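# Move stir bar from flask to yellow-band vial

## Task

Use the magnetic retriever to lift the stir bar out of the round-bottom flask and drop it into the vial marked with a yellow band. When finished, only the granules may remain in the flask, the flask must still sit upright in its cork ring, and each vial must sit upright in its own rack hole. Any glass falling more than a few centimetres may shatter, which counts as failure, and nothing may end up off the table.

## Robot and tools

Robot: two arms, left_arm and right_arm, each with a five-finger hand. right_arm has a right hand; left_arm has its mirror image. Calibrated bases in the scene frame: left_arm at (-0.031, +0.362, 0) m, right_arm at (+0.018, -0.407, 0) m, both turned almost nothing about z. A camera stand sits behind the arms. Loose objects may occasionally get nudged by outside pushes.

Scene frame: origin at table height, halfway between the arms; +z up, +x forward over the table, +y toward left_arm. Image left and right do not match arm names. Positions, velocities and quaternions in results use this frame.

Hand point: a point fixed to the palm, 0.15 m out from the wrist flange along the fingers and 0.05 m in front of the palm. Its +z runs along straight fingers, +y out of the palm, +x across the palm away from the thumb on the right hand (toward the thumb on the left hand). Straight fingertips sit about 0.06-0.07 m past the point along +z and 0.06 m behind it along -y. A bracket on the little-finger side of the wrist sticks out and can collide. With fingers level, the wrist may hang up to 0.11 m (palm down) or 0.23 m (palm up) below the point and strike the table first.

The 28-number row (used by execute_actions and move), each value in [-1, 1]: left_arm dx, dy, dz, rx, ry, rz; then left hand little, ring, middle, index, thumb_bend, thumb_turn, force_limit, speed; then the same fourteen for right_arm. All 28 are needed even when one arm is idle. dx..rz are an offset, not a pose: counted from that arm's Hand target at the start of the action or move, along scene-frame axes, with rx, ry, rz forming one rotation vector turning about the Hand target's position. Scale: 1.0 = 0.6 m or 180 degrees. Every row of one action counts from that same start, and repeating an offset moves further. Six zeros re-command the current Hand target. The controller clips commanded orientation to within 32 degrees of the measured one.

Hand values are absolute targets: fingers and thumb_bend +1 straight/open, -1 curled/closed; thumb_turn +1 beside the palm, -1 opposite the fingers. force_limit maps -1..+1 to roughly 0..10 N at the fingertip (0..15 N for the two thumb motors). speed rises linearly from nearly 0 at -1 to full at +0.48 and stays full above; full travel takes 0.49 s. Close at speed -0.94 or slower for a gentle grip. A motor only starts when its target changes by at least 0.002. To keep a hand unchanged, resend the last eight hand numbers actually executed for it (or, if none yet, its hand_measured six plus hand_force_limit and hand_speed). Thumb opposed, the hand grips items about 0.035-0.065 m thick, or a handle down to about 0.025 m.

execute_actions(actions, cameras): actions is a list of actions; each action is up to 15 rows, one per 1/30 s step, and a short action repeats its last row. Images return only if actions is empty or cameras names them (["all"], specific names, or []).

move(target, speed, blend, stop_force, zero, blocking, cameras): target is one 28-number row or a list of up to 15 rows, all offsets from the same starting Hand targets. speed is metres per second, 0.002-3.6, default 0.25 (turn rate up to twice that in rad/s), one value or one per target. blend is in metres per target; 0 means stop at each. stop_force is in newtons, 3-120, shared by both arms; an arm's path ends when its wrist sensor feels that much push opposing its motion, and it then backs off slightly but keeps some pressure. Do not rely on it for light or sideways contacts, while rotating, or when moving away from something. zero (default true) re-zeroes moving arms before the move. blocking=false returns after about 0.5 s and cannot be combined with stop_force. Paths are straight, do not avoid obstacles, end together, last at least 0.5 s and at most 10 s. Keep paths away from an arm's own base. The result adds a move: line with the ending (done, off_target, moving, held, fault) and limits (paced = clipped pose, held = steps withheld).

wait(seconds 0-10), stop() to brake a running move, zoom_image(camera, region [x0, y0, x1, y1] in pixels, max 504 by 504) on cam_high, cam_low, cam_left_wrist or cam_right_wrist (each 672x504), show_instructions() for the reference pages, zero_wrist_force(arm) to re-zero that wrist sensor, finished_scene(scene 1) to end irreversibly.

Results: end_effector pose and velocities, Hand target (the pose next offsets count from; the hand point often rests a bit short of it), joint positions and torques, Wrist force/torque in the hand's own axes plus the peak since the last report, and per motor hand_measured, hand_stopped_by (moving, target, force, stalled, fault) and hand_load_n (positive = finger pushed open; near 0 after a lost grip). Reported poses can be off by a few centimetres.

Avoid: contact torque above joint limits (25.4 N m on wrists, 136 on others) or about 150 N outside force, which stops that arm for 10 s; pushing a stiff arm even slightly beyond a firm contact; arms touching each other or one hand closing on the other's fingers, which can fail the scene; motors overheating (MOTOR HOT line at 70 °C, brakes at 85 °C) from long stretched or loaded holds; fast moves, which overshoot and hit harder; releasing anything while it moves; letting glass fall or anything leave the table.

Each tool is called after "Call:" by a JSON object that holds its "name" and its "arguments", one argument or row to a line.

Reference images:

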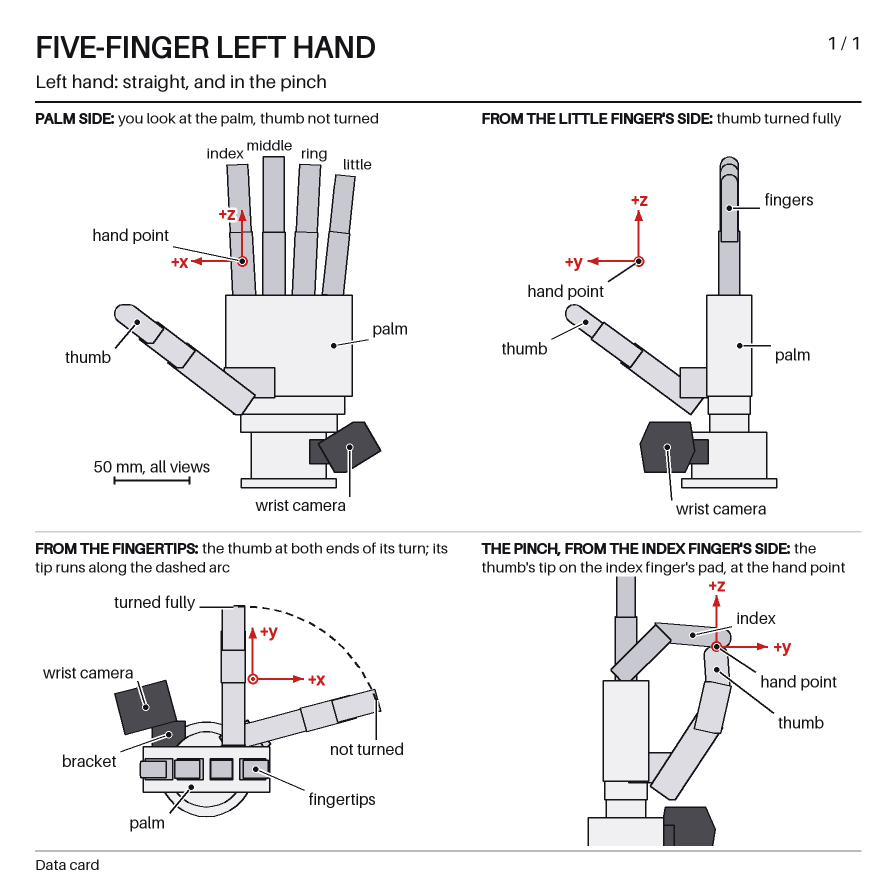

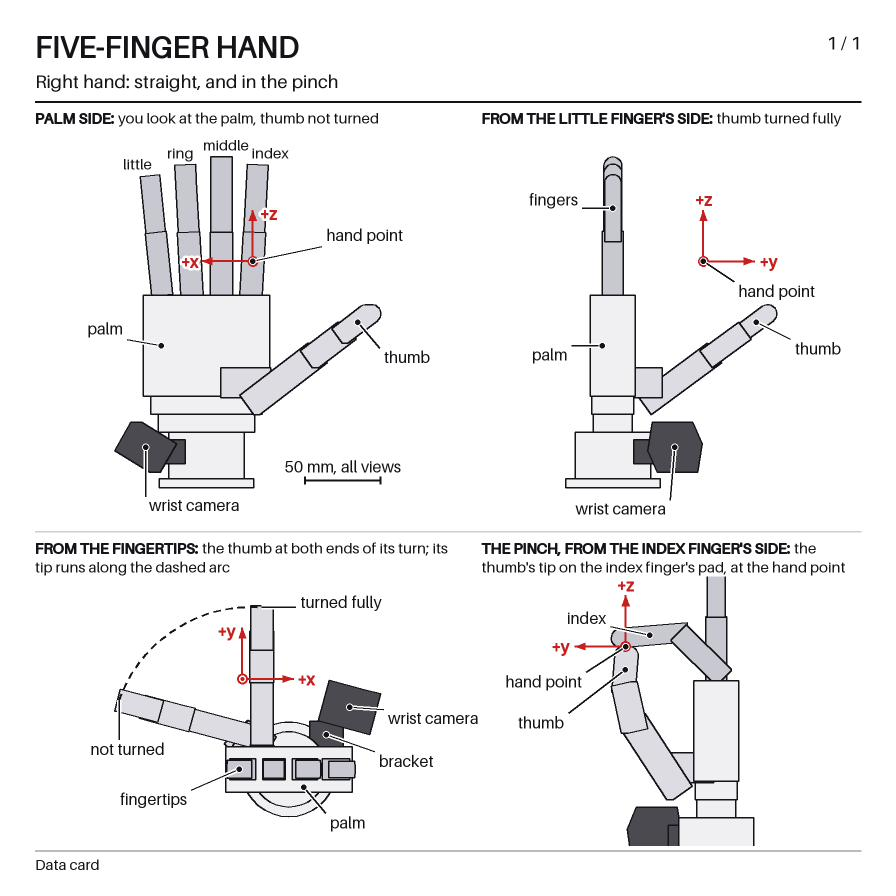

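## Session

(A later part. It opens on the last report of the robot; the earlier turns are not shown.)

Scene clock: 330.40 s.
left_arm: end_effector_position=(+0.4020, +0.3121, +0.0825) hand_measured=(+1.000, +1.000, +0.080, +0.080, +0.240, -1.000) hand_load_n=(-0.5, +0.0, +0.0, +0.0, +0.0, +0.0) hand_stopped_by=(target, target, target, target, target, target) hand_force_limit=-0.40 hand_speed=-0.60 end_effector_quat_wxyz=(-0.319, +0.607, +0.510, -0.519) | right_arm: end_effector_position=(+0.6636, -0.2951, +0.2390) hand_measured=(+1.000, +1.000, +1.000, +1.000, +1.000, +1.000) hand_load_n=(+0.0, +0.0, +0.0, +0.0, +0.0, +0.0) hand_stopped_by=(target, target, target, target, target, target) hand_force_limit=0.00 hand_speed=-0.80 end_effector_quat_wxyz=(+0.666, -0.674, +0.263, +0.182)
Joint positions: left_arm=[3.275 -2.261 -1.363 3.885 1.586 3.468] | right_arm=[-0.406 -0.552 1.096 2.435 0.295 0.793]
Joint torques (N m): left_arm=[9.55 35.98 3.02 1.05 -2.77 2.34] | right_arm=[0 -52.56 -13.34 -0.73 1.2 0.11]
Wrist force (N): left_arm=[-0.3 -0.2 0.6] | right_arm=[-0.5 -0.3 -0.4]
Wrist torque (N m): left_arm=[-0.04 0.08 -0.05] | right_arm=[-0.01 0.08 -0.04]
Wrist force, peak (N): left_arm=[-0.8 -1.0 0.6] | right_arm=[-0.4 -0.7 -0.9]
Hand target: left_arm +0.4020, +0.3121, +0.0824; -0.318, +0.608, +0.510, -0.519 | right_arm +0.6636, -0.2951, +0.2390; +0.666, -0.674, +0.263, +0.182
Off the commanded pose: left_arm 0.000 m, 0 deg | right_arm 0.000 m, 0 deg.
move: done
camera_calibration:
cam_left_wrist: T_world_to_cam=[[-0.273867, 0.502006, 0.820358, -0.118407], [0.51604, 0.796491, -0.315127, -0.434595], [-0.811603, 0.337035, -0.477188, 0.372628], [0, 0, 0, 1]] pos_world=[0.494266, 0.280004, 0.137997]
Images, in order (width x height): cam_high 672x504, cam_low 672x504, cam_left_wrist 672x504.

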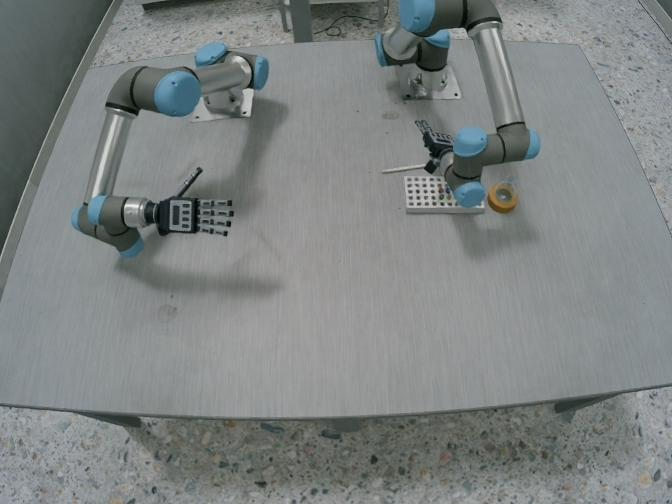

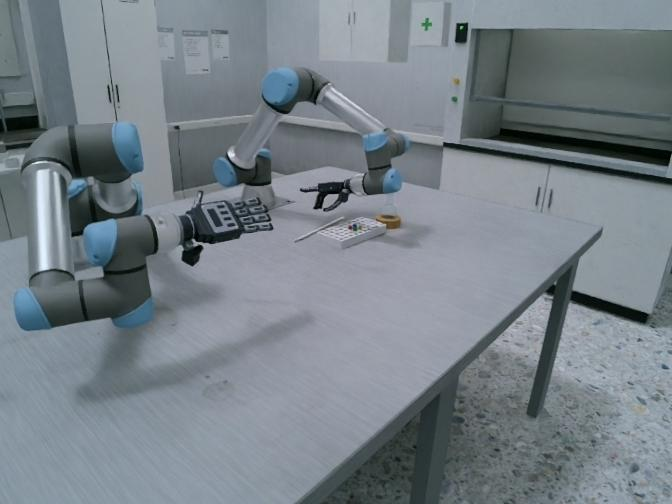

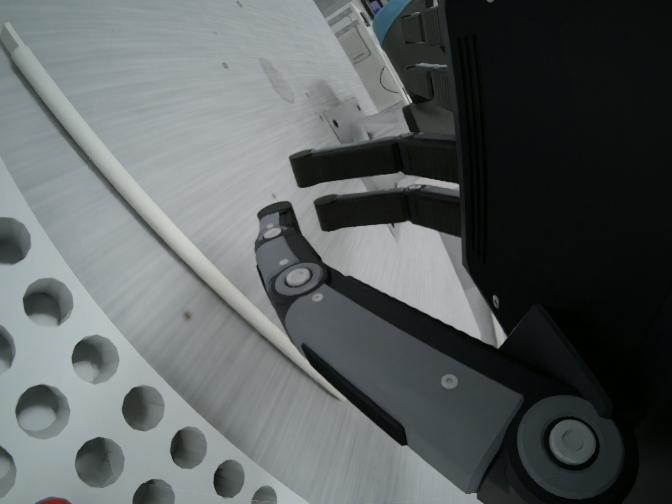

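Call:
{"name": "move", "arguments": {
  "target": [-0.001,-0.009,-0.092,0,0,0,1,1,0.08,0.08,0.24,-1,-0.4,-0.6,0,0,0,0,0,0,1,1,1,1,1,1,0,-0.8],
  "speed": 0.08,
  "cameras": ["cam_left_wrist"]
}}

Call:
{"name": "zoom_image", "arguments": {
  "camera": "cam_left_wrist",
  "region": [200, 130, 350, 280]
}}

Scene clock: 339.20 s.
left_arm: end_effector_position=(+0.4014, +0.3067, +0.0274) hand_measured=(+1.000, +1.000, +0.080, +0.080, +0.240, -1.000) hand_load_n=(+0.0, +0.0, +0.0, +0.0, +0.0, +0.0) hand_stopped_by=(target, target, target, target, target, target) hand_force_limit=-0.40 hand_speed=-0.60 end_effector_quat_wxyz=(-0.318, +0.608, +0.510, -0.519) | right_arm: end_effector_position=(+0.6636, -0.2951, +0.2390) hand_measured=(+1.000, +1.000, +1.000, +1.000, +1.000, +1.000) hand_load_n=(+0.0, +0.0, +0.0, +0.0, +0.0, -0.5) hand_stopped_by=(target, target, target, target, target, target) hand_force_limit=0.00 hand_speed=-0.80 end_effector_quat_wxyz=(+0.666, -0.674, +0.263, +0.182)
Joint positions: left_arm=[3.267 -2.328 -1.404 3.993 1.578 3.466] | right_arm=[-0.406 -0.552 1.096 2.435 0.295 0.793]
Joint torques (N m): left_arm=[-9.75 36.35 2.4 0.71 -2.65 -2.27] | right_arm=[0.26 -51.7 -13.09 -0.63 1.31 0.08]
Wrist force (N): left_arm=[-0.2 -0.3 0.8] | right_arm=[-0.1 -0.3 -0.8]
Wrist torque (N m): left_arm=[-0.09 0.05 0.10] | right_arm=[0.00 0.04 -0.02]
Wrist force, peak (N): left_arm=[-0.4 0.1 1.0] | right_arm=[-0.3 -0.8 -0.8]
Hand target: left_arm +0.4014, +0.3067, +0.0272; -0.318, +0.608, +0.510, -0.519 | right_arm +0.6636, -0.2951, +0.2390; +0.666, -0.674, +0.263, +0.182
Off the commanded pose: left_arm 0.000 m, 0 deg | right_arm 0.000 m, 0 deg.
move: done
camera_calibration:
cam_left_wrist: T_world_to_cam=[[-0.273954, 0.502125, 0.820256, -0.070558], [0.516065, 0.796448, -0.315193, -0.447375], [-0.811558, 0.336957, -0.477319, 0.34763], [0, 0, 0, 1]] pos_world=[0.493667, 0.274603, 0.0827966]
Images, in order (width x height): cam_left_wrist 672x504.

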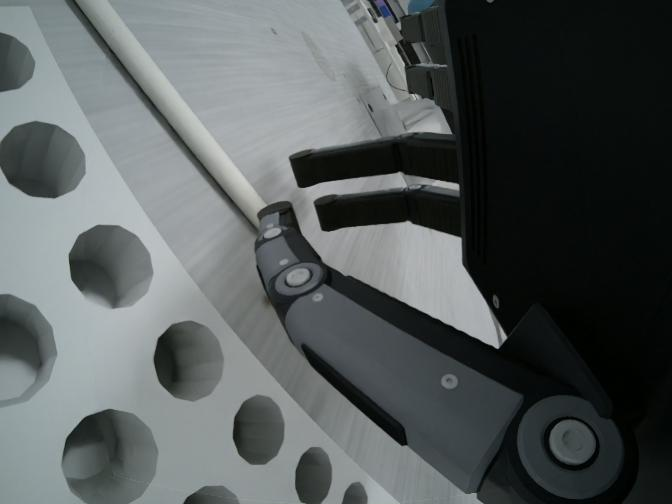

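Scaled by 3.360 from the camera's 672x504 image, which has a finer 960x720 frame.

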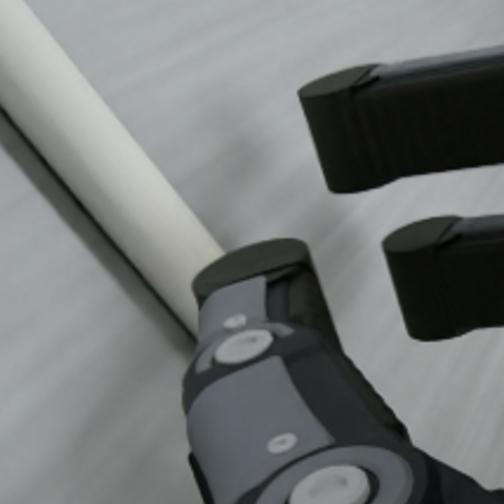

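Call:
{"name": "move", "arguments": {
  "target": [0,0,-0.012,0.0212,0.0032,0.0058,1,1,0.08,0.08,0.24,-1,-0.4,-0.6,0,0,0,0,0,0,1,1,1,1,1,1,0,-0.8],
  "speed": 0.05
}}

Call:
{"name": "move", "arguments": {
  "target": [0,0,-0.0148,0,0,0,1,1,0.08,0.08,0.24,-1,-0.4,-0.6,0,0,0,0,0,0,1,1,1,1,1,1,0,-0.8],
  "speed": 0.012,
  "stop_force": 3,
  "cameras": ["cam_left_wrist"]
}}

Call:
{"name": "zoom_image", "arguments": {
  "camera": "cam_left_wrist",
  "region": [200, 130, 350, 280]
}}

Scene clock: 345.90 s.
left_arm: end_effector_position=(+0.4014, +0.3066, +0.0200) hand_measured=(+1.000, +1.000, +0.080, +0.080, +0.240, -1.000) hand_load_n=(+0.0, +0.0, +0.0, +0.0, +0.0, +0.0) hand_stopped_by=(target, target, target, target, target, target) hand_force_limit=-0.40 hand_speed=-0.60 end_effector_quat_wxyz=(-0.336, +0.589, +0.530, -0.508) | right_arm: end_effector_position=(+0.6636, -0.2951, +0.2390) hand_measured=(+1.000, +1.000, +1.000, +1.000, +1.000, +1.000) hand_load_n=(+0.0, +0.0, +0.0, +0.0, +0.0, +0.0) hand_stopped_by=(target, target, target, target, target, target) hand_force_limit=0.00 hand_speed=-0.80 end_effector_quat_wxyz=(+0.666, -0.674, +0.263, +0.182)
Joint positions: left_arm=[3.26 -2.342 -1.404 4.006 1.571 3.395] | right_arm=[-0.406 -0.552 1.096 2.435 0.295 0.793]
Joint torques (N m): left_arm=[-9.55 37.73 27.87 0.64 -2.61 -2.24] | right_arm=[0.38 -51.85 -13.98 -0.86 1.23 -0.09]
Wrist force (N): left_arm=[-0.2 -0.1 1.1] | right_arm=[-0.2 -0.4 -0.2]
Wrist torque (N m): left_arm=[-0.08 0.06 0.09] | right_arm=[-0.06 0.04 -0.04]
Wrist force, peak (N): left_arm=[-0.3 -0.3 1.2] | right_arm=[-0.2 -0.8 -0.9]
Hand target: left_arm +0.4014, +0.3067, +0.0200; -0.336, +0.589, +0.531, -0.508 | right_arm +0.6636, -0.2951, +0.2390; +0.666, -0.674, +0.263, +0.182
Off the commanded pose: left_arm 0.000 m, 0 deg | right_arm 0.000 m, 0 deg.
move: done

Scene clock: 347.60 s.
left_arm: end_effector_position=(+0.4014, +0.3066, +0.0151) hand_measured=(+1.000, +1.000, +0.080, +0.080, +0.240, -1.000) hand_load_n=(+0.0, +0.0, +0.0, +0.0, +0.0, +0.0) hand_stopped_by=(target, target, target, target, target, target) hand_force_limit=-0.40 hand_speed=-0.60 end_effector_quat_wxyz=(-0.336, +0.589, +0.531, -0.508) | right_arm: end_effector_position=(+0.6636, -0.2951, +0.2390) hand_measured=(+1.000, +1.000, +1.000, +1.000, +1.000, +1.000) hand_load_n=(+0.0, +0.0, +0.0, +0.0, +0.0, +0.0) hand_stopped_by=(target, target, target, target, target, target) hand_force_limit=0.00 hand_speed=-0.80 end_effector_quat_wxyz=(+0.666, -0.674, +0.263, +0.182)
Joint positions: left_arm=[3.26 -2.348 -1.407 4.015 1.571 3.395] | right_arm=[-0.406 -0.552 1.096 2.435 0.295 0.793]
Joint torques (N m): left_arm=[-9.2 49.57 29.64 -2.36 -2.45 -1.49] | right_arm=[0.23 -52.23 -13.32 -0.71 1.12 0]
Wrist force (N): left_arm=[-0.5 -1.3 1.7] | right_arm=[-0.4 -0.4 -0.6]
Wrist torque (N m): left_arm=[-0.16 0.09 0.10] | right_arm=[-0.02 0.06 -0.04]
Wrist force, peak (N): left_arm=[-1.0 -5.4 3.0] | right_arm=[-0.6 -0.8 -0.8]
Hand target: left_arm +0.4014, +0.3067, +0.0151; -0.336, +0.589, +0.531, -0.508 (not the last commanded pose) | right_arm +0.6636, -0.2951, +0.2390; +0.666, -0.674, +0.263, +0.182
Off the commanded pose: left_arm 0.004 m, 0 deg | right_arm 0.000 m, 0 deg.
move: contact (left_arm)
camera_calibration:
cam_left_wrist: T_world_to_cam=[[-0.274141, 0.441338, 0.85444, -0.0423062], [0.498321, 0.825085, -0.266293, -0.453622], [-0.82251, 0.352783, -0.446118, 0.340899], [0, 0, 0, 1]] pos_world=[0.494844, 0.272684, 0.0674331]
Images, in order (width x height): cam_left_wrist 672x504.

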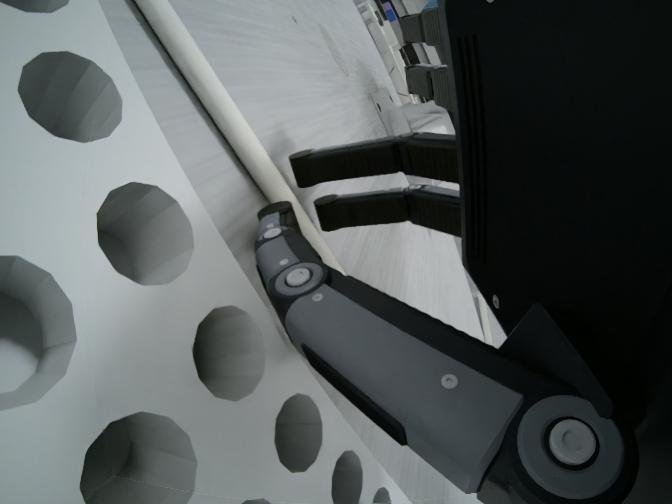

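Scaled by 3.360 from the camera's 672x504 image, which has a finer 960x720 frame.

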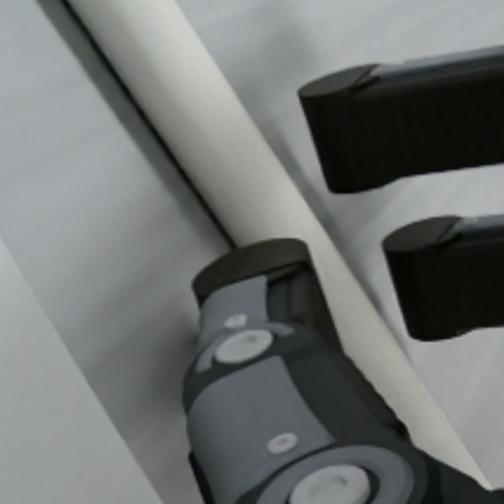

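Call:
{"name": "move", "arguments": {
  "target": [
    [0,0,0.004,0,0,0,1,1,0.08,0.08,0.24,-1,-0.4,-0.6,0,0,0,0,0,0,1,1,1,1,1,1,0,-0.8],
    [-0.0667,-0.01,0.004,0,0,0,1,1,0.08,0.08,0.24,-1,-0.4,-0.6,0,0,0,0,0,0,1,1,1,1,1,1,0,-0.8]
  ],
  "speed": 0.03,
  "cameras": ["cam_left_wrist","cam_high"]
}}

Call:
{"name": "zoom_image", "arguments": {
  "camera": "cam_left_wrist",
  "region": [200, 130, 350, 280]
}}

Scene clock: 353.57 s.
left_arm: end_effector_position=(+0.3615, +0.3007, +0.0175) hand_measured=(+1.000, +1.000, +0.080, +0.080, +0.240, -1.000) hand_load_n=(+0.0, +0.0, +0.0, +0.0, +0.0, +0.0) hand_stopped_by=(target, target, target, target, target, target) hand_force_limit=-0.40 hand_speed=-0.60 end_effector_quat_wxyz=(-0.336, +0.589, +0.531, -0.508) | right_arm: end_effector_position=(+0.6636, -0.2951, +0.2390) hand_measured=(+1.000, +1.000, +1.000, +1.000, +1.000, +1.000) hand_load_n=(+0.0, +0.0, +0.0, +0.0, +0.0, +0.0) hand_stopped_by=(target, target, target, target, target, target) hand_force_limit=0.00 hand_speed=-0.80 end_effector_quat_wxyz=(+0.666, -0.674, +0.263, +0.182)
Joint positions: left_arm=[3.26 -2.269 -1.551 4.08 1.571 3.395] | right_arm=[-0.406 -0.552 1.096 2.435 0.295 0.793]
Joint torques (N m): left_arm=[-6.89 45.3 2.12 0.82 -2.6 -1.79] | right_arm=[-1.02 -52.33 -13.15 -0.79 1.38 0.11]
Wrist force (N): left_arm=[-0.4 0.0 0.5] | right_arm=[-0.3 -0.5 -0.8]
Wrist torque (N m): left_arm=[-0.04 0.08 0.07] | right_arm=[-0.03 0.07 -0.05]
Wrist force, peak (N): left_arm=[-0.5 -1.0 1.8] | right_arm=[-0.7 -0.8 -0.6]
Hand target: left_arm +0.3614, +0.3007, +0.0175; -0.336, +0.589, +0.531, -0.508 | right_arm +0.6636, -0.2951, +0.2390; +0.666, -0.674, +0.263, +0.182
Off the commanded pose: left_arm 0.000 m, 0 deg | right_arm 0.000 m, 0 deg.
move: done
camera_calibration:
cam_left_wrist: T_world_to_cam=[[-0.274035, 0.441293, 0.854497, -0.0527152], [0.498367, 0.825065, -0.266268, -0.428117], [-0.822518, 0.352886, -0.446022, 0.311155], [0, 0, 0, 1]] pos_world=[0.454844, 0.266685, 0.0698332]
Images, in order (width x height): cam_high 672x504, cam_left_wrist 672x504.

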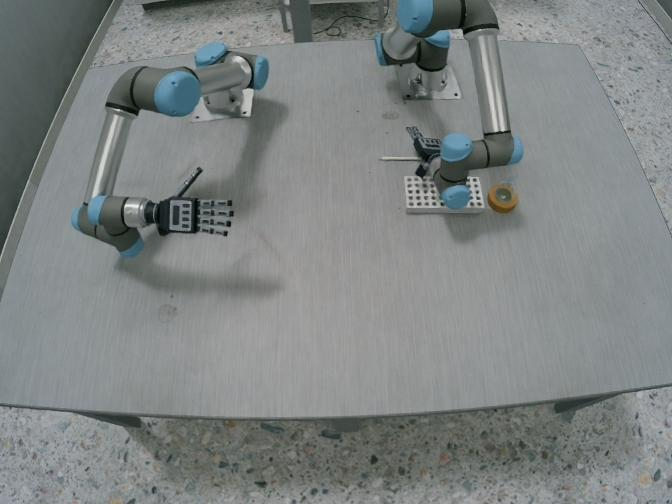

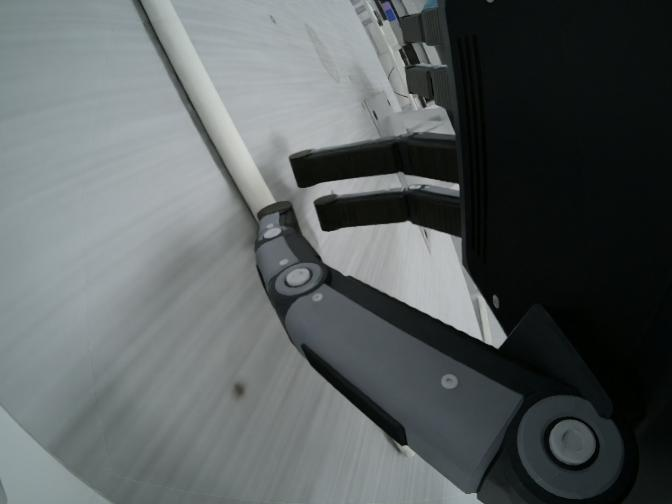

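Scaled by 3.360 from the camera's 672x504 image, which has a finer 960x720 frame.

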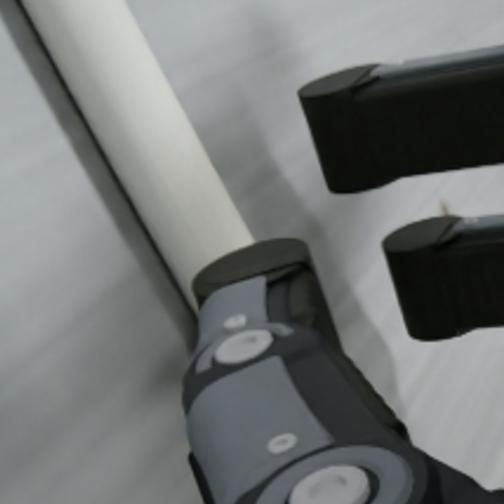

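Call:
{"name": "move", "arguments": {
  "target": [
    [0,0,0.021,0,0,0,1,1,0.08,0.08,0.24,-1,-0.4,-0.6,0,0,0,0,0,0,1,1,1,1,1,1,0,-0.8],
    [0.0217,-0.0143,0.021,0,0,-0.0606,1,1,0.08,0.08,0.24,-1,-0.4,-0.6,0,0,0,0,0,0,1,1,1,1,1,1,0,-0.8]
  ],
  "speed": 0.06,
  "cameras": ["cam_left_wrist"]
}}

Call:
{"name": "zoom_image", "arguments": {
  "camera": "cam_left_wrist",
  "region": [180, 110, 350, 280]
}}

Scene clock: 363.00 s.
left_arm: end_effector_position=(+0.3744, +0.2921, +0.0301) hand_measured=(+1.000, +1.000, +0.080, +0.080, +0.240, -1.000) hand_load_n=(+0.0, +0.0, +0.0, +0.0, +0.0, +0.0) hand_stopped_by=(target, target, target, target, target, target) hand_force_limit=-0.40 hand_speed=-0.60 end_effector_quat_wxyz=(-0.383, +0.637, +0.472, -0.474) | right_arm: end_effector_position=(+0.6636, -0.2951, +0.2390) hand_measured=(+1.000, +1.000, +1.000, +1.000, +1.000, +1.000) hand_load_n=(+0.0, +0.0, +0.0, +0.0, +0.0, +0.0) hand_stopped_by=(target, target, target, target, target, target) hand_force_limit=0.00 hand_speed=-0.80 end_effector_quat_wxyz=(+0.666, -0.674, +0.263, +0.182)
Joint positions: left_arm=[3.174 -2.285 -1.481 4.027 1.672 3.422] | right_arm=[-0.406 -0.552 1.096 2.435 0.295 0.793]
Joint torques (N m): left_arm=[-9.58 35.43 30.02 -2.62 2.71 2.58] | right_arm=[0.11 -51.89 -13.61 -0.8 1.37 0.06]
Wrist force (N): left_arm=[-0.6 0.1 1.0] | right_arm=[-0.2 -0.4 -0.5]
Wrist torque (N m): left_arm=[-0.04 0.10 -0.06] | right_arm=[-0.04 0.05 -0.04]
Wrist force, peak (N): left_arm=[-0.7 0.2 1.0] | right_arm=[-0.5 -0.6 -1.0]
Hand target: left_arm +0.3744, +0.2921, +0.0301; -0.383, +0.637, +0.472, -0.474 | right_arm +0.6636, -0.2951, +0.2390; +0.666, -0.674, +0.263, +0.182
Off the commanded pose: left_arm 0.000 m, 0 deg | right_arm 0.000 m, 0 deg.
move: done
camera_calibration:
cam_left_wrist: T_world_to_cam=[[-0.185885, 0.485165, 0.854436, -0.101983], [0.645114, 0.716175, -0.266312, -0.447262], [-0.741131, 0.501706, -0.446113, 0.256451], [0, 0, 0, 1]] pos_world=[0.459641, 0.241133, 0.0824331]
Images, in order (width x height): cam_left_wrist 672x504.

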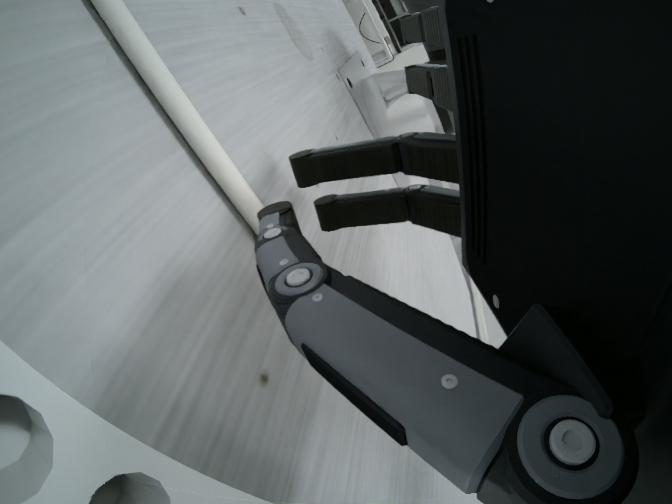

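Scaled by 2.965 from the camera's 672x504 image, which has a finer 960x720 frame.

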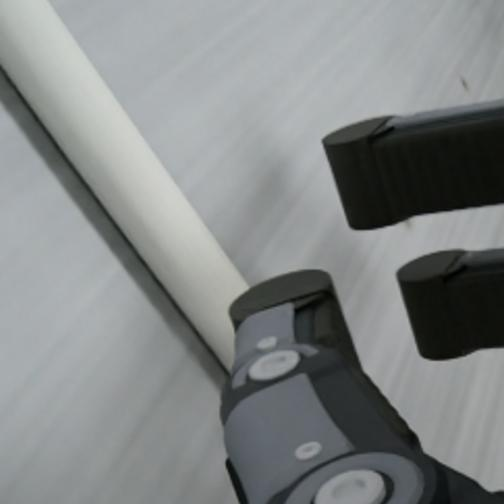

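Call:
{"name": "move", "arguments": {
  "target": [0,0,-0.0325,0,0,0,1,1,0.08,0.08,0.24,-1,-0.4,-0.6,0,0,0,0,0,0,1,1,1,1,1,1,0,-0.8],
  "speed": 0.012,
  "stop_force": 3,
  "cameras": ["cam_left_wrist"]
}}

Call:
{"name": "zoom_image", "arguments": {
  "camera": "cam_left_wrist",
  "region": [200, 130, 350, 280]
}}

Scene clock: 367.47 s.
left_arm: end_effector_position=(+0.3744, +0.2921, +0.0112) hand_measured=(+1.000, +1.000, +0.080, +0.080, +0.240, -1.000) hand_load_n=(+0.0, +0.0, +0.0, +0.0, -1.0, -0.5) hand_stopped_by=(target, target, target, target, target, target) hand_force_limit=-0.40 hand_speed=-0.60 end_effector_quat_wxyz=(-0.383, +0.637, +0.472, -0.474) | right_arm: end_effector_position=(+0.6636, -0.2951, +0.2390) hand_measured=(+1.000, +1.000, +1.000, +1.000, +1.000, +1.000) hand_load_n=(+0.0, +0.0, +0.0, +0.0, +0.0, +0.0) hand_stopped_by=(target, target, target, target, target, target) hand_force_limit=0.00 hand_speed=-0.80 end_effector_quat_wxyz=(+0.666, -0.674, +0.263, +0.182)
Joint positions: left_arm=[3.174 -2.312 -1.49 4.063 1.672 3.422] | right_arm=[-0.406 -0.552 1.096 2.435 0.295 0.793]
Joint torques (N m): left_arm=[-9.72 46.78 16.92 -2.36 2.52 2.31] | right_arm=[0.08 -52.89 -13.19 -0.91 1.53 -0.12]
Wrist force (N): left_arm=[-1.0 -2.3 -1.3] | right_arm=[-0.2 -0.3 -0.4]
Wrist torque (N m): left_arm=[-0.15 0.10 -0.03] | right_arm=[-0.03 0.04 -0.03]
Wrist force, peak (N): left_arm=[-1.4 -4.5 -1.9] | right_arm=[-0.6 -0.9 -0.8]
Hand target: left_arm +0.3744, +0.2921, +0.0112; -0.383, +0.637, +0.472, -0.474 (not the last commanded pose) | right_arm +0.6636, -0.2951, +0.2390; +0.666, -0.674, +0.263, +0.182
Off the commanded pose: left_arm 0.001 m, 0 deg | right_arm 0.000 m, 0 deg.
move: contact (left_arm)
camera_calibration:
cam_left_wrist: T_world_to_cam=[[-0.18552, 0.485249, 0.854468, -0.0859761], [0.645454, 0.715841, -0.266384, -0.452295], [-0.740926, 0.502101, -0.446008, 0.247873], [0, 0, 0, 1]] pos_world=[0.459641, 0.241034, 0.0635333]
Images, in order (width x height): cam_left_wrist 672x504.

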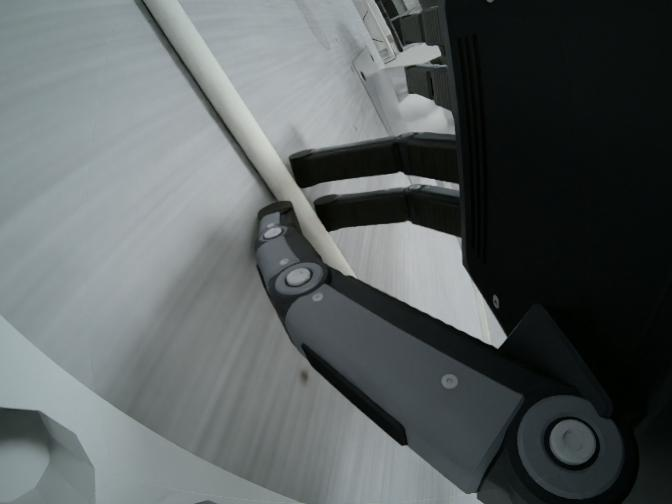

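Scaled by 3.360 from the camera's 672x504 image, which has a finer 960x720 frame.

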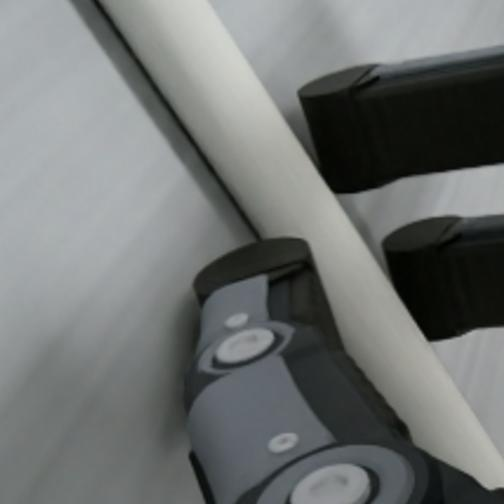

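Call:
{"name": "move", "arguments": {
  "target": [0,0,0.001,0,0,0,1,1,0.08,0.08,0.24,-1,-0.4,-0.6,0,0,0,0,0,0,1,1,1,1,1,1,0,-0.8],
  "speed": 0.012
}}

Call:
{"name": "move", "arguments": {
  "target": [0,0,0,0,0,0,1,1,-0.4,-0.4,0.24,-1,-0.5,-0.92,0,0,0,0,0,0,1,1,1,1,1,1,0,-0.8],
  "speed": 0.012,
  "cameras": ["cam_left_wrist"]
}}

Call:
{"name": "zoom_image", "arguments": {
  "camera": "cam_left_wrist",
  "region": [200, 130, 350, 280]
}}

Scene clock: 370.07 s.
left_arm: end_effector_position=(+0.3744, +0.2921, +0.0118) hand_measured=(+1.000, +1.000, +0.080, +0.080, +0.240, -1.000) hand_load_n=(+0.0, +0.0, +0.0, +0.0, +0.0, +0.0) hand_stopped_by=(target, target, target, target, target, target) hand_force_limit=-0.40 hand_speed=-0.60 end_effector_quat_wxyz=(-0.383, +0.637, +0.472, -0.474) | right_arm: end_effector_position=(+0.6636, -0.2951, +0.2390) hand_measured=(+1.000, +1.000, +1.000, +1.000, +1.000, +1.000) hand_load_n=(+0.0, +0.0, +0.0, +0.0, +0.0, +0.0) hand_stopped_by=(target, target, target, target, target, target) hand_force_limit=0.00 hand_speed=-0.80 end_effector_quat_wxyz=(+0.666, -0.674, +0.263, +0.182)
Joint positions: left_arm=[3.174 -2.311 -1.49 4.062 1.672 3.422] | right_arm=[-0.406 -0.552 1.096 2.435 0.295 0.793]
Joint torques (N m): left_arm=[-10.13 49.13 28.24 -2.51 1.77 2.21] | right_arm=[1.21 -53.76 -13.82 -1.01 1.4 -0.09]
Wrist force (N): left_arm=[-0.5 -0.2 0.6] | right_arm=[-0.4 -0.7 -0.6]
Wrist torque (N m): left_arm=[-0.04 0.09 -0.05] | right_arm=[-0.06 0.08 -0.05]
Wrist force, peak (N): left_arm=[-1.4 -3.8 -1.6] | right_arm=[-0.3 -0.7 -0.9]
Hand target: left_arm +0.3744, +0.2921, +0.0118; -0.383, +0.637, +0.472, -0.474 | right_arm +0.6636, -0.2951, +0.2390; +0.666, -0.674, +0.263, +0.182
Off the commanded pose: left_arm 0.000 m, 0 deg | right_arm 0.000 m, 0 deg.
move: done

Scene clock: 371.03 s.
left_arm: end_effector_position=(+0.3744, +0.2921, +0.0118) hand_measured=(+1.000, +1.000, -0.076, -0.016, +0.240, -1.000) hand_load_n=(+0.0, +0.0, +2.5, +2.0, +0.0, +0.0) hand_stopped_by=(target, target, force, force, target, target) hand_force_limit=-0.50 hand_speed=-0.92 end_effector_quat_wxyz=(-0.383, +0.637, +0.472, -0.474) | right_arm: end_effector_position=(+0.6636, -0.2951, +0.2390) hand_measured=(+1.000, +1.000, +1.000, +1.000, +1.000, +1.000) hand_load_n=(+0.0, +0.0, +0.0, +0.0, -0.5, +0.0) hand_stopped_by=(target, target, target, target, target, target) hand_force_limit=0.00 hand_speed=-0.80 end_effector_quat_wxyz=(+0.666, -0.674, +0.263, +0.182)
Joint positions: left_arm=[3.174 -2.311 -1.49 4.062 1.672 3.422] | right_arm=[-0.406 -0.552 1.096 2.435 0.295 0.793]
Joint torques (N m): left_arm=[-8.99 45.61 28.75 1.86 1.45 2.06] | right_arm=[0.17 -52.76 -13.71 -0.76 1.46 -0.05]
Wrist force (N): left_arm=[-2.3 -9.3 1.5] | right_arm=[-0.2 -0.6 -0.6]
Wrist torque (N m): left_arm=[-0.20 0.09 0.02] | right_arm=[-0.06 0.04 -0.04]
Wrist force, peak (N): left_arm=[-2.3 -9.3 1.5] | right_arm=[-0.4 -0.7 -0.8]
Hand target: left_arm +0.3744, +0.2921, +0.0118; -0.383, +0.637, +0.472, -0.474 | right_arm +0.6636, -0.2951, +0.2390; +0.666, -0.674, +0.263, +0.182
Off the commanded pose: left_arm 0.000 m, 0 deg | right_arm 0.000 m, 0 deg.
move: done
camera_calibration:
cam_left_wrist: T_world_to_cam=[[-0.185575, 0.485187, 0.854491, -0.08645], [0.645438, 0.715883, -0.26631, -0.452143], [-0.740926, 0.502101, -0.446009, 0.248141], [0, 0, 0, 1]] pos_world=[0.459641, 0.241034, 0.0641333]
Images, in order (width x height): cam_left_wrist 672x504.

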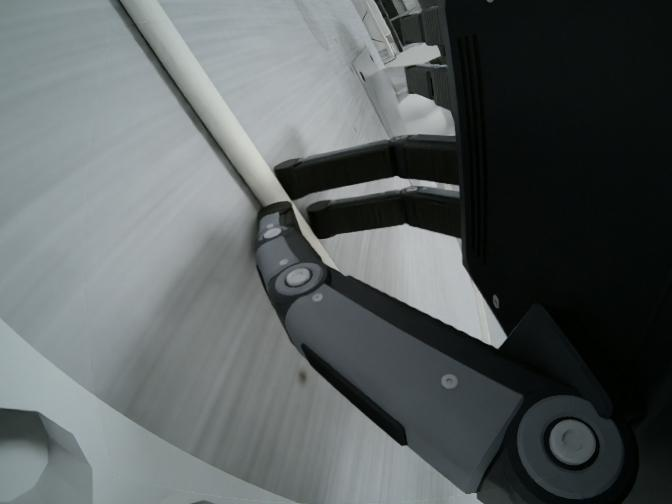

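Scaled by 3.360 from the camera's 672x504 image, which has a finer 960x720 frame.

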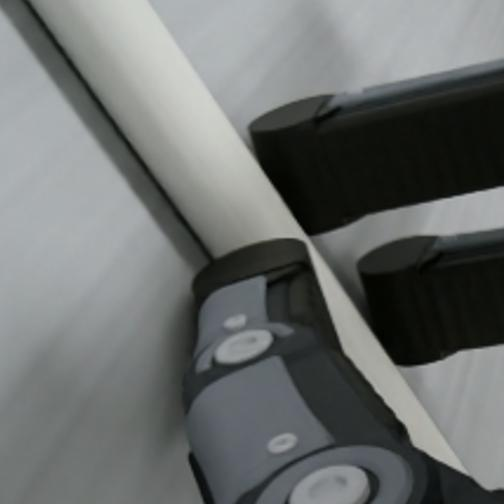

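Call:
{"name": "move", "arguments": {
  "target": [0,0,0.0028,0,0,0,1,1,-0.06,-0.01,0.24,-1,-0.4,-0.6,0,0,0,0,0,0,1,1,1,1,1,1,0,-0.8],
  "speed": 0.012
}}

Call:
{"name": "move", "arguments": {
  "target": [0,0,0,0,0,0,1,1,-0.42,-0.42,0.24,-1,-0.5,-0.92,0,0,0,0,0,0,1,1,1,1,1,1,0,-0.8],
  "speed": 0.012,
  "cameras": ["cam_left_wrist"]
}}

Call:
{"name": "zoom_image", "arguments": {
  "camera": "cam_left_wrist",
  "region": [200, 130, 350, 280]
}}

Scene clock: 373.27 s.
left_arm: end_effector_position=(+0.3744, +0.2921, +0.0134) hand_measured=(+1.000, +1.000, -0.060, -0.010, +0.240, -1.000) hand_load_n=(+0.0, +0.0, +0.0, +0.0, +0.0, +0.0) hand_stopped_by=(target, target, target, target, target, target) hand_force_limit=-0.40 hand_speed=-0.60 end_effector_quat_wxyz=(-0.383, +0.637, +0.472, -0.474) | right_arm: end_effector_position=(+0.6636, -0.2951, +0.2390) hand_measured=(+1.000, +1.000, +1.000, +1.000, +1.000, +1.000) hand_load_n=(+0.0, +0.0, -0.5, +0.0, +0.0, +0.0) hand_stopped_by=(target, target, target, target, target, target) hand_force_limit=0.00 hand_speed=-0.80 end_effector_quat_wxyz=(+0.666, -0.674, +0.263, +0.182)
Joint positions: left_arm=[3.174 -2.308 -1.489 4.059 1.672 3.422] | right_arm=[-0.406 -0.552 1.096 2.435 0.295 0.793]
Joint torques (N m): left_arm=[-9.36 47.6 28.35 -2.53 1.13 2.32] | right_arm=[0.61 -52.96 -13.46 -0.91 1.37 0.03]
Wrist force (N): left_arm=[-0.6 -0.2 0.8] | right_arm=[-0.3 -0.6 -0.7]
Wrist torque (N m): left_arm=[-0.06 0.10 -0.05] | right_arm=[-0.04 0.06 -0.04]
Wrist force, peak (N): left_arm=[-2.3 -9.5 1.5] | right_arm=[-0.3 -0.6 -0.9]
Hand target: left_arm +0.3744, +0.2921, +0.0135; -0.383, +0.637, +0.472, -0.474 | right_arm +0.6636, -0.2951, +0.2390; +0.666, -0.674, +0.263, +0.182
Off the commanded pose: left_arm 0.000 m, 0 deg | right_arm 0.000 m, 0 deg.
move: done

Scene clock: 374.13 s.
left_arm: end_effector_position=(+0.3744, +0.2921, +0.0135) hand_measured=(+1.000, +1.000, -0.156, -0.144, +0.240, -1.000) hand_load_n=(+0.0, +0.0, +2.5, +1.5, +2.0, +0.0) hand_stopped_by=(target, target, force, force, target, target) hand_force_limit=-0.50 hand_speed=-0.92 end_effector_quat_wxyz=(-0.383, +0.637, +0.472, -0.474) | right_arm: end_effector_position=(+0.6636, -0.2951, +0.2390) hand_measured=(+1.000, +1.000, +1.000, +1.000, +1.000, +1.000) hand_load_n=(+0.0, +0.0, +0.0, +0.0, +0.0, -0.5) hand_stopped_by=(target, target, target, target, target, target) hand_force_limit=0.00 hand_speed=-0.80 end_effector_quat_wxyz=(+0.666, -0.674, +0.263, +0.182)
Joint positions: left_arm=[3.174 -2.308 -1.489 4.059 1.672 3.422] | right_arm=[-0.406 -0.552 1.096 2.435 0.295 0.793]
Joint torques (N m): left_arm=[-9.8 47.22 28.2 -2.21 0.84 2.36] | right_arm=[0.21 -53.19 -13.46 -0.78 1.31 0.02]
Wrist force (N): left_arm=[-0.5 -0.7 0.6] | right_arm=[-0.4 -0.6 -0.6]
Wrist torque (N m): left_arm=[-0.05 0.05 -0.03] | right_arm=[-0.06 0.09 -0.06]
Wrist force, peak (N): left_arm=[-0.9 -1.7 0.5] | right_arm=[-0.6 -0.6 -0.8]
Hand target: left_arm +0.3744, +0.2921, +0.0135; -0.383, +0.637, +0.472, -0.474 | right_arm +0.6636, -0.2951, +0.2390; +0.666, -0.674, +0.263, +0.182
Off the commanded pose: left_arm 0.000 m, 0 deg | right_arm 0.000 m, 0 deg.
move: done
camera_calibration:
cam_left_wrist: T_world_to_cam=[[-0.185651, 0.48524, 0.854445, -0.0878769], [0.645506, 0.715836, -0.26627, -0.451713], [-0.740848, 0.502116, -0.446122, 0.248867], [0, 0, 0, 1]] pos_world=[0.459642, 0.241034, 0.0658331]
Images, in order (width x height): cam_left_wrist 672x504.

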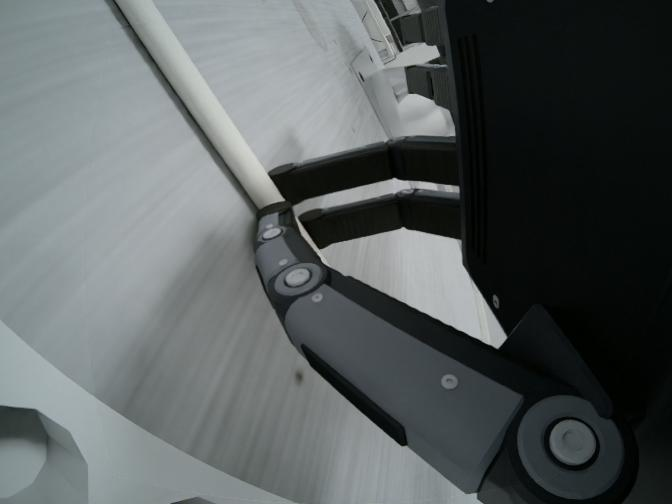

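Scaled by 3.360 from the camera's 672x504 image, which has a finer 960x720 frame.

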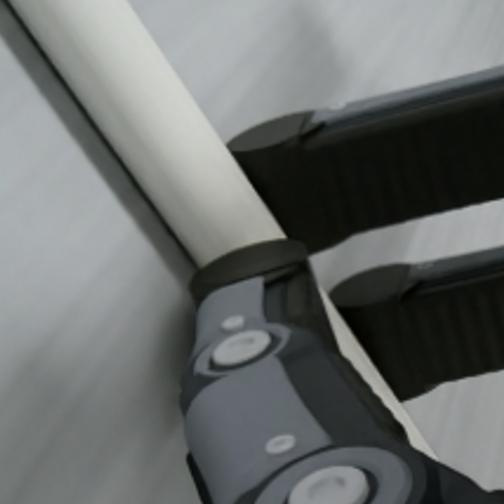

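Call:
{"name": "move", "arguments": {
  "target": [0,0,0,0,0,0,1,1,-0.12,-0.108,0.24,-1,-0.4,-0.8,0,0,0,0,0,0,1,1,1,1,1,1,0,-0.8],
  "speed": 0.012
}}

Call:
{"name": "move", "arguments": {
  "target": [0,0,-0.0035,0,0,0,1,1,-0.12,-0.108,0.24,-1,-0.4,-0.8,0,0,0,0,0,0,1,1,1,1,1,1,0,-0.8],
  "speed": 0.008,
  "stop_force": 3
}}

Scene clock: 376.20 s.
left_arm: end_effector_position=(+0.3744, +0.2921, +0.0135) hand_measured=(+1.000, +1.000, -0.120, -0.108, +0.240, -1.000) hand_load_n=(+0.0, +0.0, +0.0, +0.0, +0.0, +0.0) hand_stopped_by=(target, target, target, target, target, target) hand_force_limit=-0.40 hand_speed=-0.80 end_effector_quat_wxyz=(-0.383, +0.637, +0.472, -0.474) | right_arm: end_effector_position=(+0.6636, -0.2951, +0.2390) hand_measured=(+1.000, +1.000, +1.000, +1.000, +1.000, +1.000) hand_load_n=(+0.5, +0.0, +0.0, +0.0, +0.0, -0.5) hand_stopped_by=(target, target, target, target, target, target) hand_force_limit=0.00 hand_speed=-0.80 end_effector_quat_wxyz=(+0.666, -0.674, +0.263, +0.182)
Joint positions: left_arm=[3.174 -2.308 -1.489 4.059 1.672 3.422] | right_arm=[-0.406 -0.552 1.096 2.435 0.295 0.793]
Joint torques (N m): left_arm=[-9.55 45.4 26.93 -0.77 0.11 2.26] | right_arm=[-1.14 -52.39 -12.79 -0.86 1.37 0.11]
Wrist force (N): left_arm=[-0.4 0.1 0.9] | right_arm=[-0.2 -0.3 -0.5]
Wrist torque (N m): left_arm=[-0.03 0.08 -0.05] | right_arm=[-0.01 0.04 -0.02]
Wrist force, peak (N): left_arm=[-0.9 -1.7 0.5] | right_arm=[-0.6 -0.9 -0.7]
Hand target: left_arm +0.3744, +0.2921, +0.0135; -0.383, +0.637, +0.472, -0.474 | right_arm +0.6636, -0.2951, +0.2390; +0.666, -0.674, +0.263, +0.182
Off the commanded pose: left_arm 0.000 m, 0 deg | right_arm 0.000 m, 0 deg.
move: done

Scene clock: 377.73 s.
left_arm: end_effector_position=(+0.3745, +0.2921, +0.0125) hand_measured=(+1.000, +1.000, -0.120, -0.108, +0.240, -1.000) hand_load_n=(+0.0, +0.0, +0.0, -0.5, +0.0, +0.0) hand_stopped_by=(target, target, target, target, target, target) hand_force_limit=-0.40 hand_speed=-0.80 end_effector_quat_wxyz=(-0.383, +0.637, +0.472, -0.474) | right_arm: end_effector_position=(+0.6636, -0.2951, +0.2390) hand_measured=(+1.000, +1.000, +1.000, +1.000, +1.000, +1.000) hand_load_n=(+0.0, +0.0, +0.0, +0.0, +0.0, +0.0) hand_stopped_by=(target, target, target, target, target, target) hand_force_limit=0.00 hand_speed=-0.80 end_effector_quat_wxyz=(+0.666, -0.674, +0.263, +0.182)
Joint positions: left_arm=[3.174 -2.31 -1.489 4.061 1.672 3.422] | right_arm=[-0.406 -0.552 1.096 2.435 0.295 0.793]
Joint torques (N m): left_arm=[-10.17 48.32 25.86 -2.22 0.03 2.26] | right_arm=[0.33 -52.23 -13.22 -0.79 1.5 -0.06]
Wrist force (N): left_arm=[-0.6 -1.4 0.4] | right_arm=[-0.5 -0.4 -0.7]
Wrist torque (N m): left_arm=[-0.05 0.07 -0.05] | right_arm=[-0.02 0.10 -0.05]
Wrist force, peak (N): left_arm=[-1.4 -4.3 -0.4] | right_arm=[-0.6 -0.7 -0.8]
Hand target: left_arm +0.3745, +0.2921, +0.0125; -0.383, +0.637, +0.472, -0.474 (not the last commanded pose) | right_arm +0.6636, -0.2951, +0.2390; +0.666, -0.674, +0.263, +0.182
Off the commanded pose: left_arm 0.001 m, 0 deg | right_arm 0.000 m, 0 deg.
move: contact (left_arm)

Call:
{"name": "move", "arguments": {
  "target": [0,0,0.0003,0,0,0,1,1,-0.44,-0.44,0.24,-1,-0.1,-0.92,0,0,0,0,0,0,1,1,1,1,1,1,0,-0.8],
  "speed": 0.012
}}

Call:
{"name": "move", "arguments": {
  "target": [0,0,0.015,0,0,0,1,1,-0.44,-0.44,0.24,-1,-0.1,-0.92,0,0,0,0,0,0,1,1,1,1,1,1,0,-0.8],
  "speed": 0.015,
  "cameras": ["cam_left_wrist"]
}}

Call:
{"name": "zoom_image", "arguments": {
  "camera": "cam_left_wrist",
  "region": [200, 130, 350, 280]
}}

Scene clock: 380.10 s.
left_arm: end_effector_position=(+0.3745, +0.2921, +0.0127) hand_measured=(+1.000, +1.000, -0.156, -0.150, +0.242, -1.000) hand_load_n=(+0.0, +0.0, +5.5, +3.0, +4.0, -0.5) hand_stopped_by=(target, target, force, force, target, target) hand_force_limit=-0.10 hand_speed=-0.92 end_effector_quat_wxyz=(-0.383, +0.637, +0.472, -0.474) | right_arm: end_effector_position=(+0.6636, -0.2951, +0.2390) hand_measured=(+1.000, +1.000, +1.000, +1.000, +1.000, +1.000) hand_load_n=(+0.0, +0.0, +0.0, +0.0, +0.0, +0.0) hand_stopped_by=(target, target, target, target, target, target) hand_force_limit=0.00 hand_speed=-0.80 end_effector_quat_wxyz=(+0.666, -0.674, +0.263, +0.182)
Joint positions: left_arm=[3.174 -2.309 -1.489 4.061 1.672 3.422] | right_arm=[-0.406 -0.552 1.096 2.435 0.295 0.793]
Joint torques (N m): left_arm=[-10.16 47.9 29.27 -2.3 0.09 2.12] | right_arm=[0.44 -53.39 -13.16 -0.78 1.45 -0.03]
Wrist force (N): left_arm=[-0.7 -1.2 0.9] | right_arm=[-0.3 -0.1 -0.8]
Wrist torque (N m): left_arm=[-0.07 0.07 -0.04] | right_arm=[0.03 0.06 -0.02]
Wrist force, peak (N): left_arm=[-1.6 -4.8 0.3] | right_arm=[-0.8 -0.6 -0.8]
Hand target: left_arm +0.3745, +0.2921, +0.0127; -0.383, +0.637, +0.472, -0.474 | right_arm +0.6636, -0.2951, +0.2390; +0.666, -0.674, +0.263, +0.182
Off the commanded pose: left_arm 0.000 m, 0 deg | right_arm 0.000 m, 0 deg.
move: done

Scene clock: 381.03 s.
left_arm: end_effector_position=(+0.3745, +0.2921, +0.0215) hand_measured=(+1.000, +1.000, -0.156, -0.150, +0.242, -1.000) hand_load_n=(+0.0, +0.0, +5.5, +1.5, +3.5, +0.0) hand_stopped_by=(target, target, force, force, target, target) hand_force_limit=-0.10 hand_speed=-0.92 end_effector_quat_wxyz=(-0.383, +0.637, +0.472, -0.474) | right_arm: end_effector_position=(+0.6636, -0.2951, +0.2390) hand_measured=(+1.000, +1.000, +1.000, +1.000, +1.000, +1.000) hand_load_n=(+0.0, +0.0, +0.0, +0.0, +0.0, +0.0) hand_stopped_by=(target, target, target, target, target, target) hand_force_limit=0.00 hand_speed=-0.80 end_effector_quat_wxyz=(+0.666, -0.674, +0.263, +0.182)
Joint positions: left_arm=[3.174 -2.297 -1.485 4.044 1.672 3.422] | right_arm=[-0.406 -0.552 1.096 2.435 0.295 0.793]
Joint torques (N m): left_arm=[-9.53 47.81 28.99 -2.36 -0.03 2.19] | right_arm=[-0.26 -52.3 -13.21 -0.9 1.44 -0.03]
Wrist force (N): left_arm=[-0.7 0.2 1.0] | right_arm=[-0.3 -0.6 -0.9]
Wrist torque (N m): left_arm=[-0.05 0.13 -0.06] | right_arm=[-0.04 0.06 -0.04]
Wrist force, peak (N): left_arm=[-0.9 -1.4 0.7] | right_arm=[-0.2 -1.1 -0.8]
Hand target: left_arm +0.3745, +0.2921, +0.0217; -0.383, +0.637, +0.472, -0.474 | right_arm +0.6636, -0.2951, +0.2390; +0.666, -0.674, +0.263, +0.182
Off the commanded pose: left_arm 0.000 m, 0 deg | right_arm 0.000 m, 0 deg.
move: done
camera_calibration:
cam_left_wrist: T_world_to_cam=[[-0.18589, 0.485226, 0.8544, -0.094644], [0.645566, 0.715851, -0.266087, -0.44973], [-0.740736, 0.502109, -0.446315, 0.252593], [0, 0, 0, 1]] pos_world=[0.459842, 0.241034, 0.0739328]
Images, in order (width x height): cam_left_wrist 672x504.

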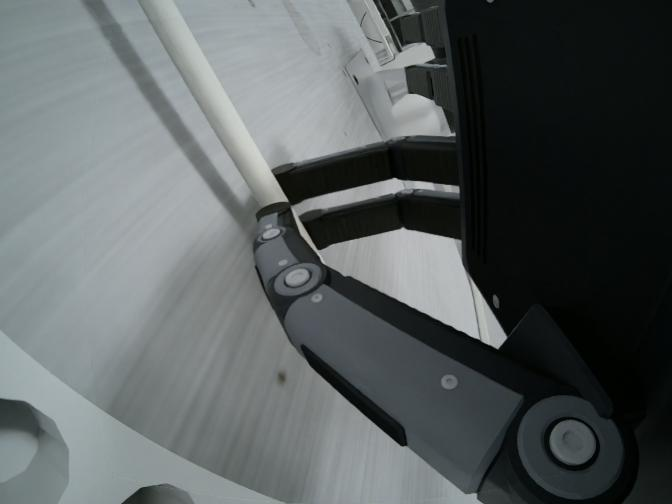

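Scaled by 3.360 from the camera's 672x504 image, which has a finer 960x720 frame.

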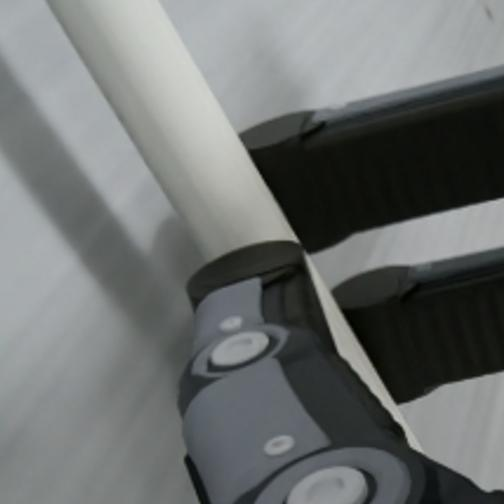

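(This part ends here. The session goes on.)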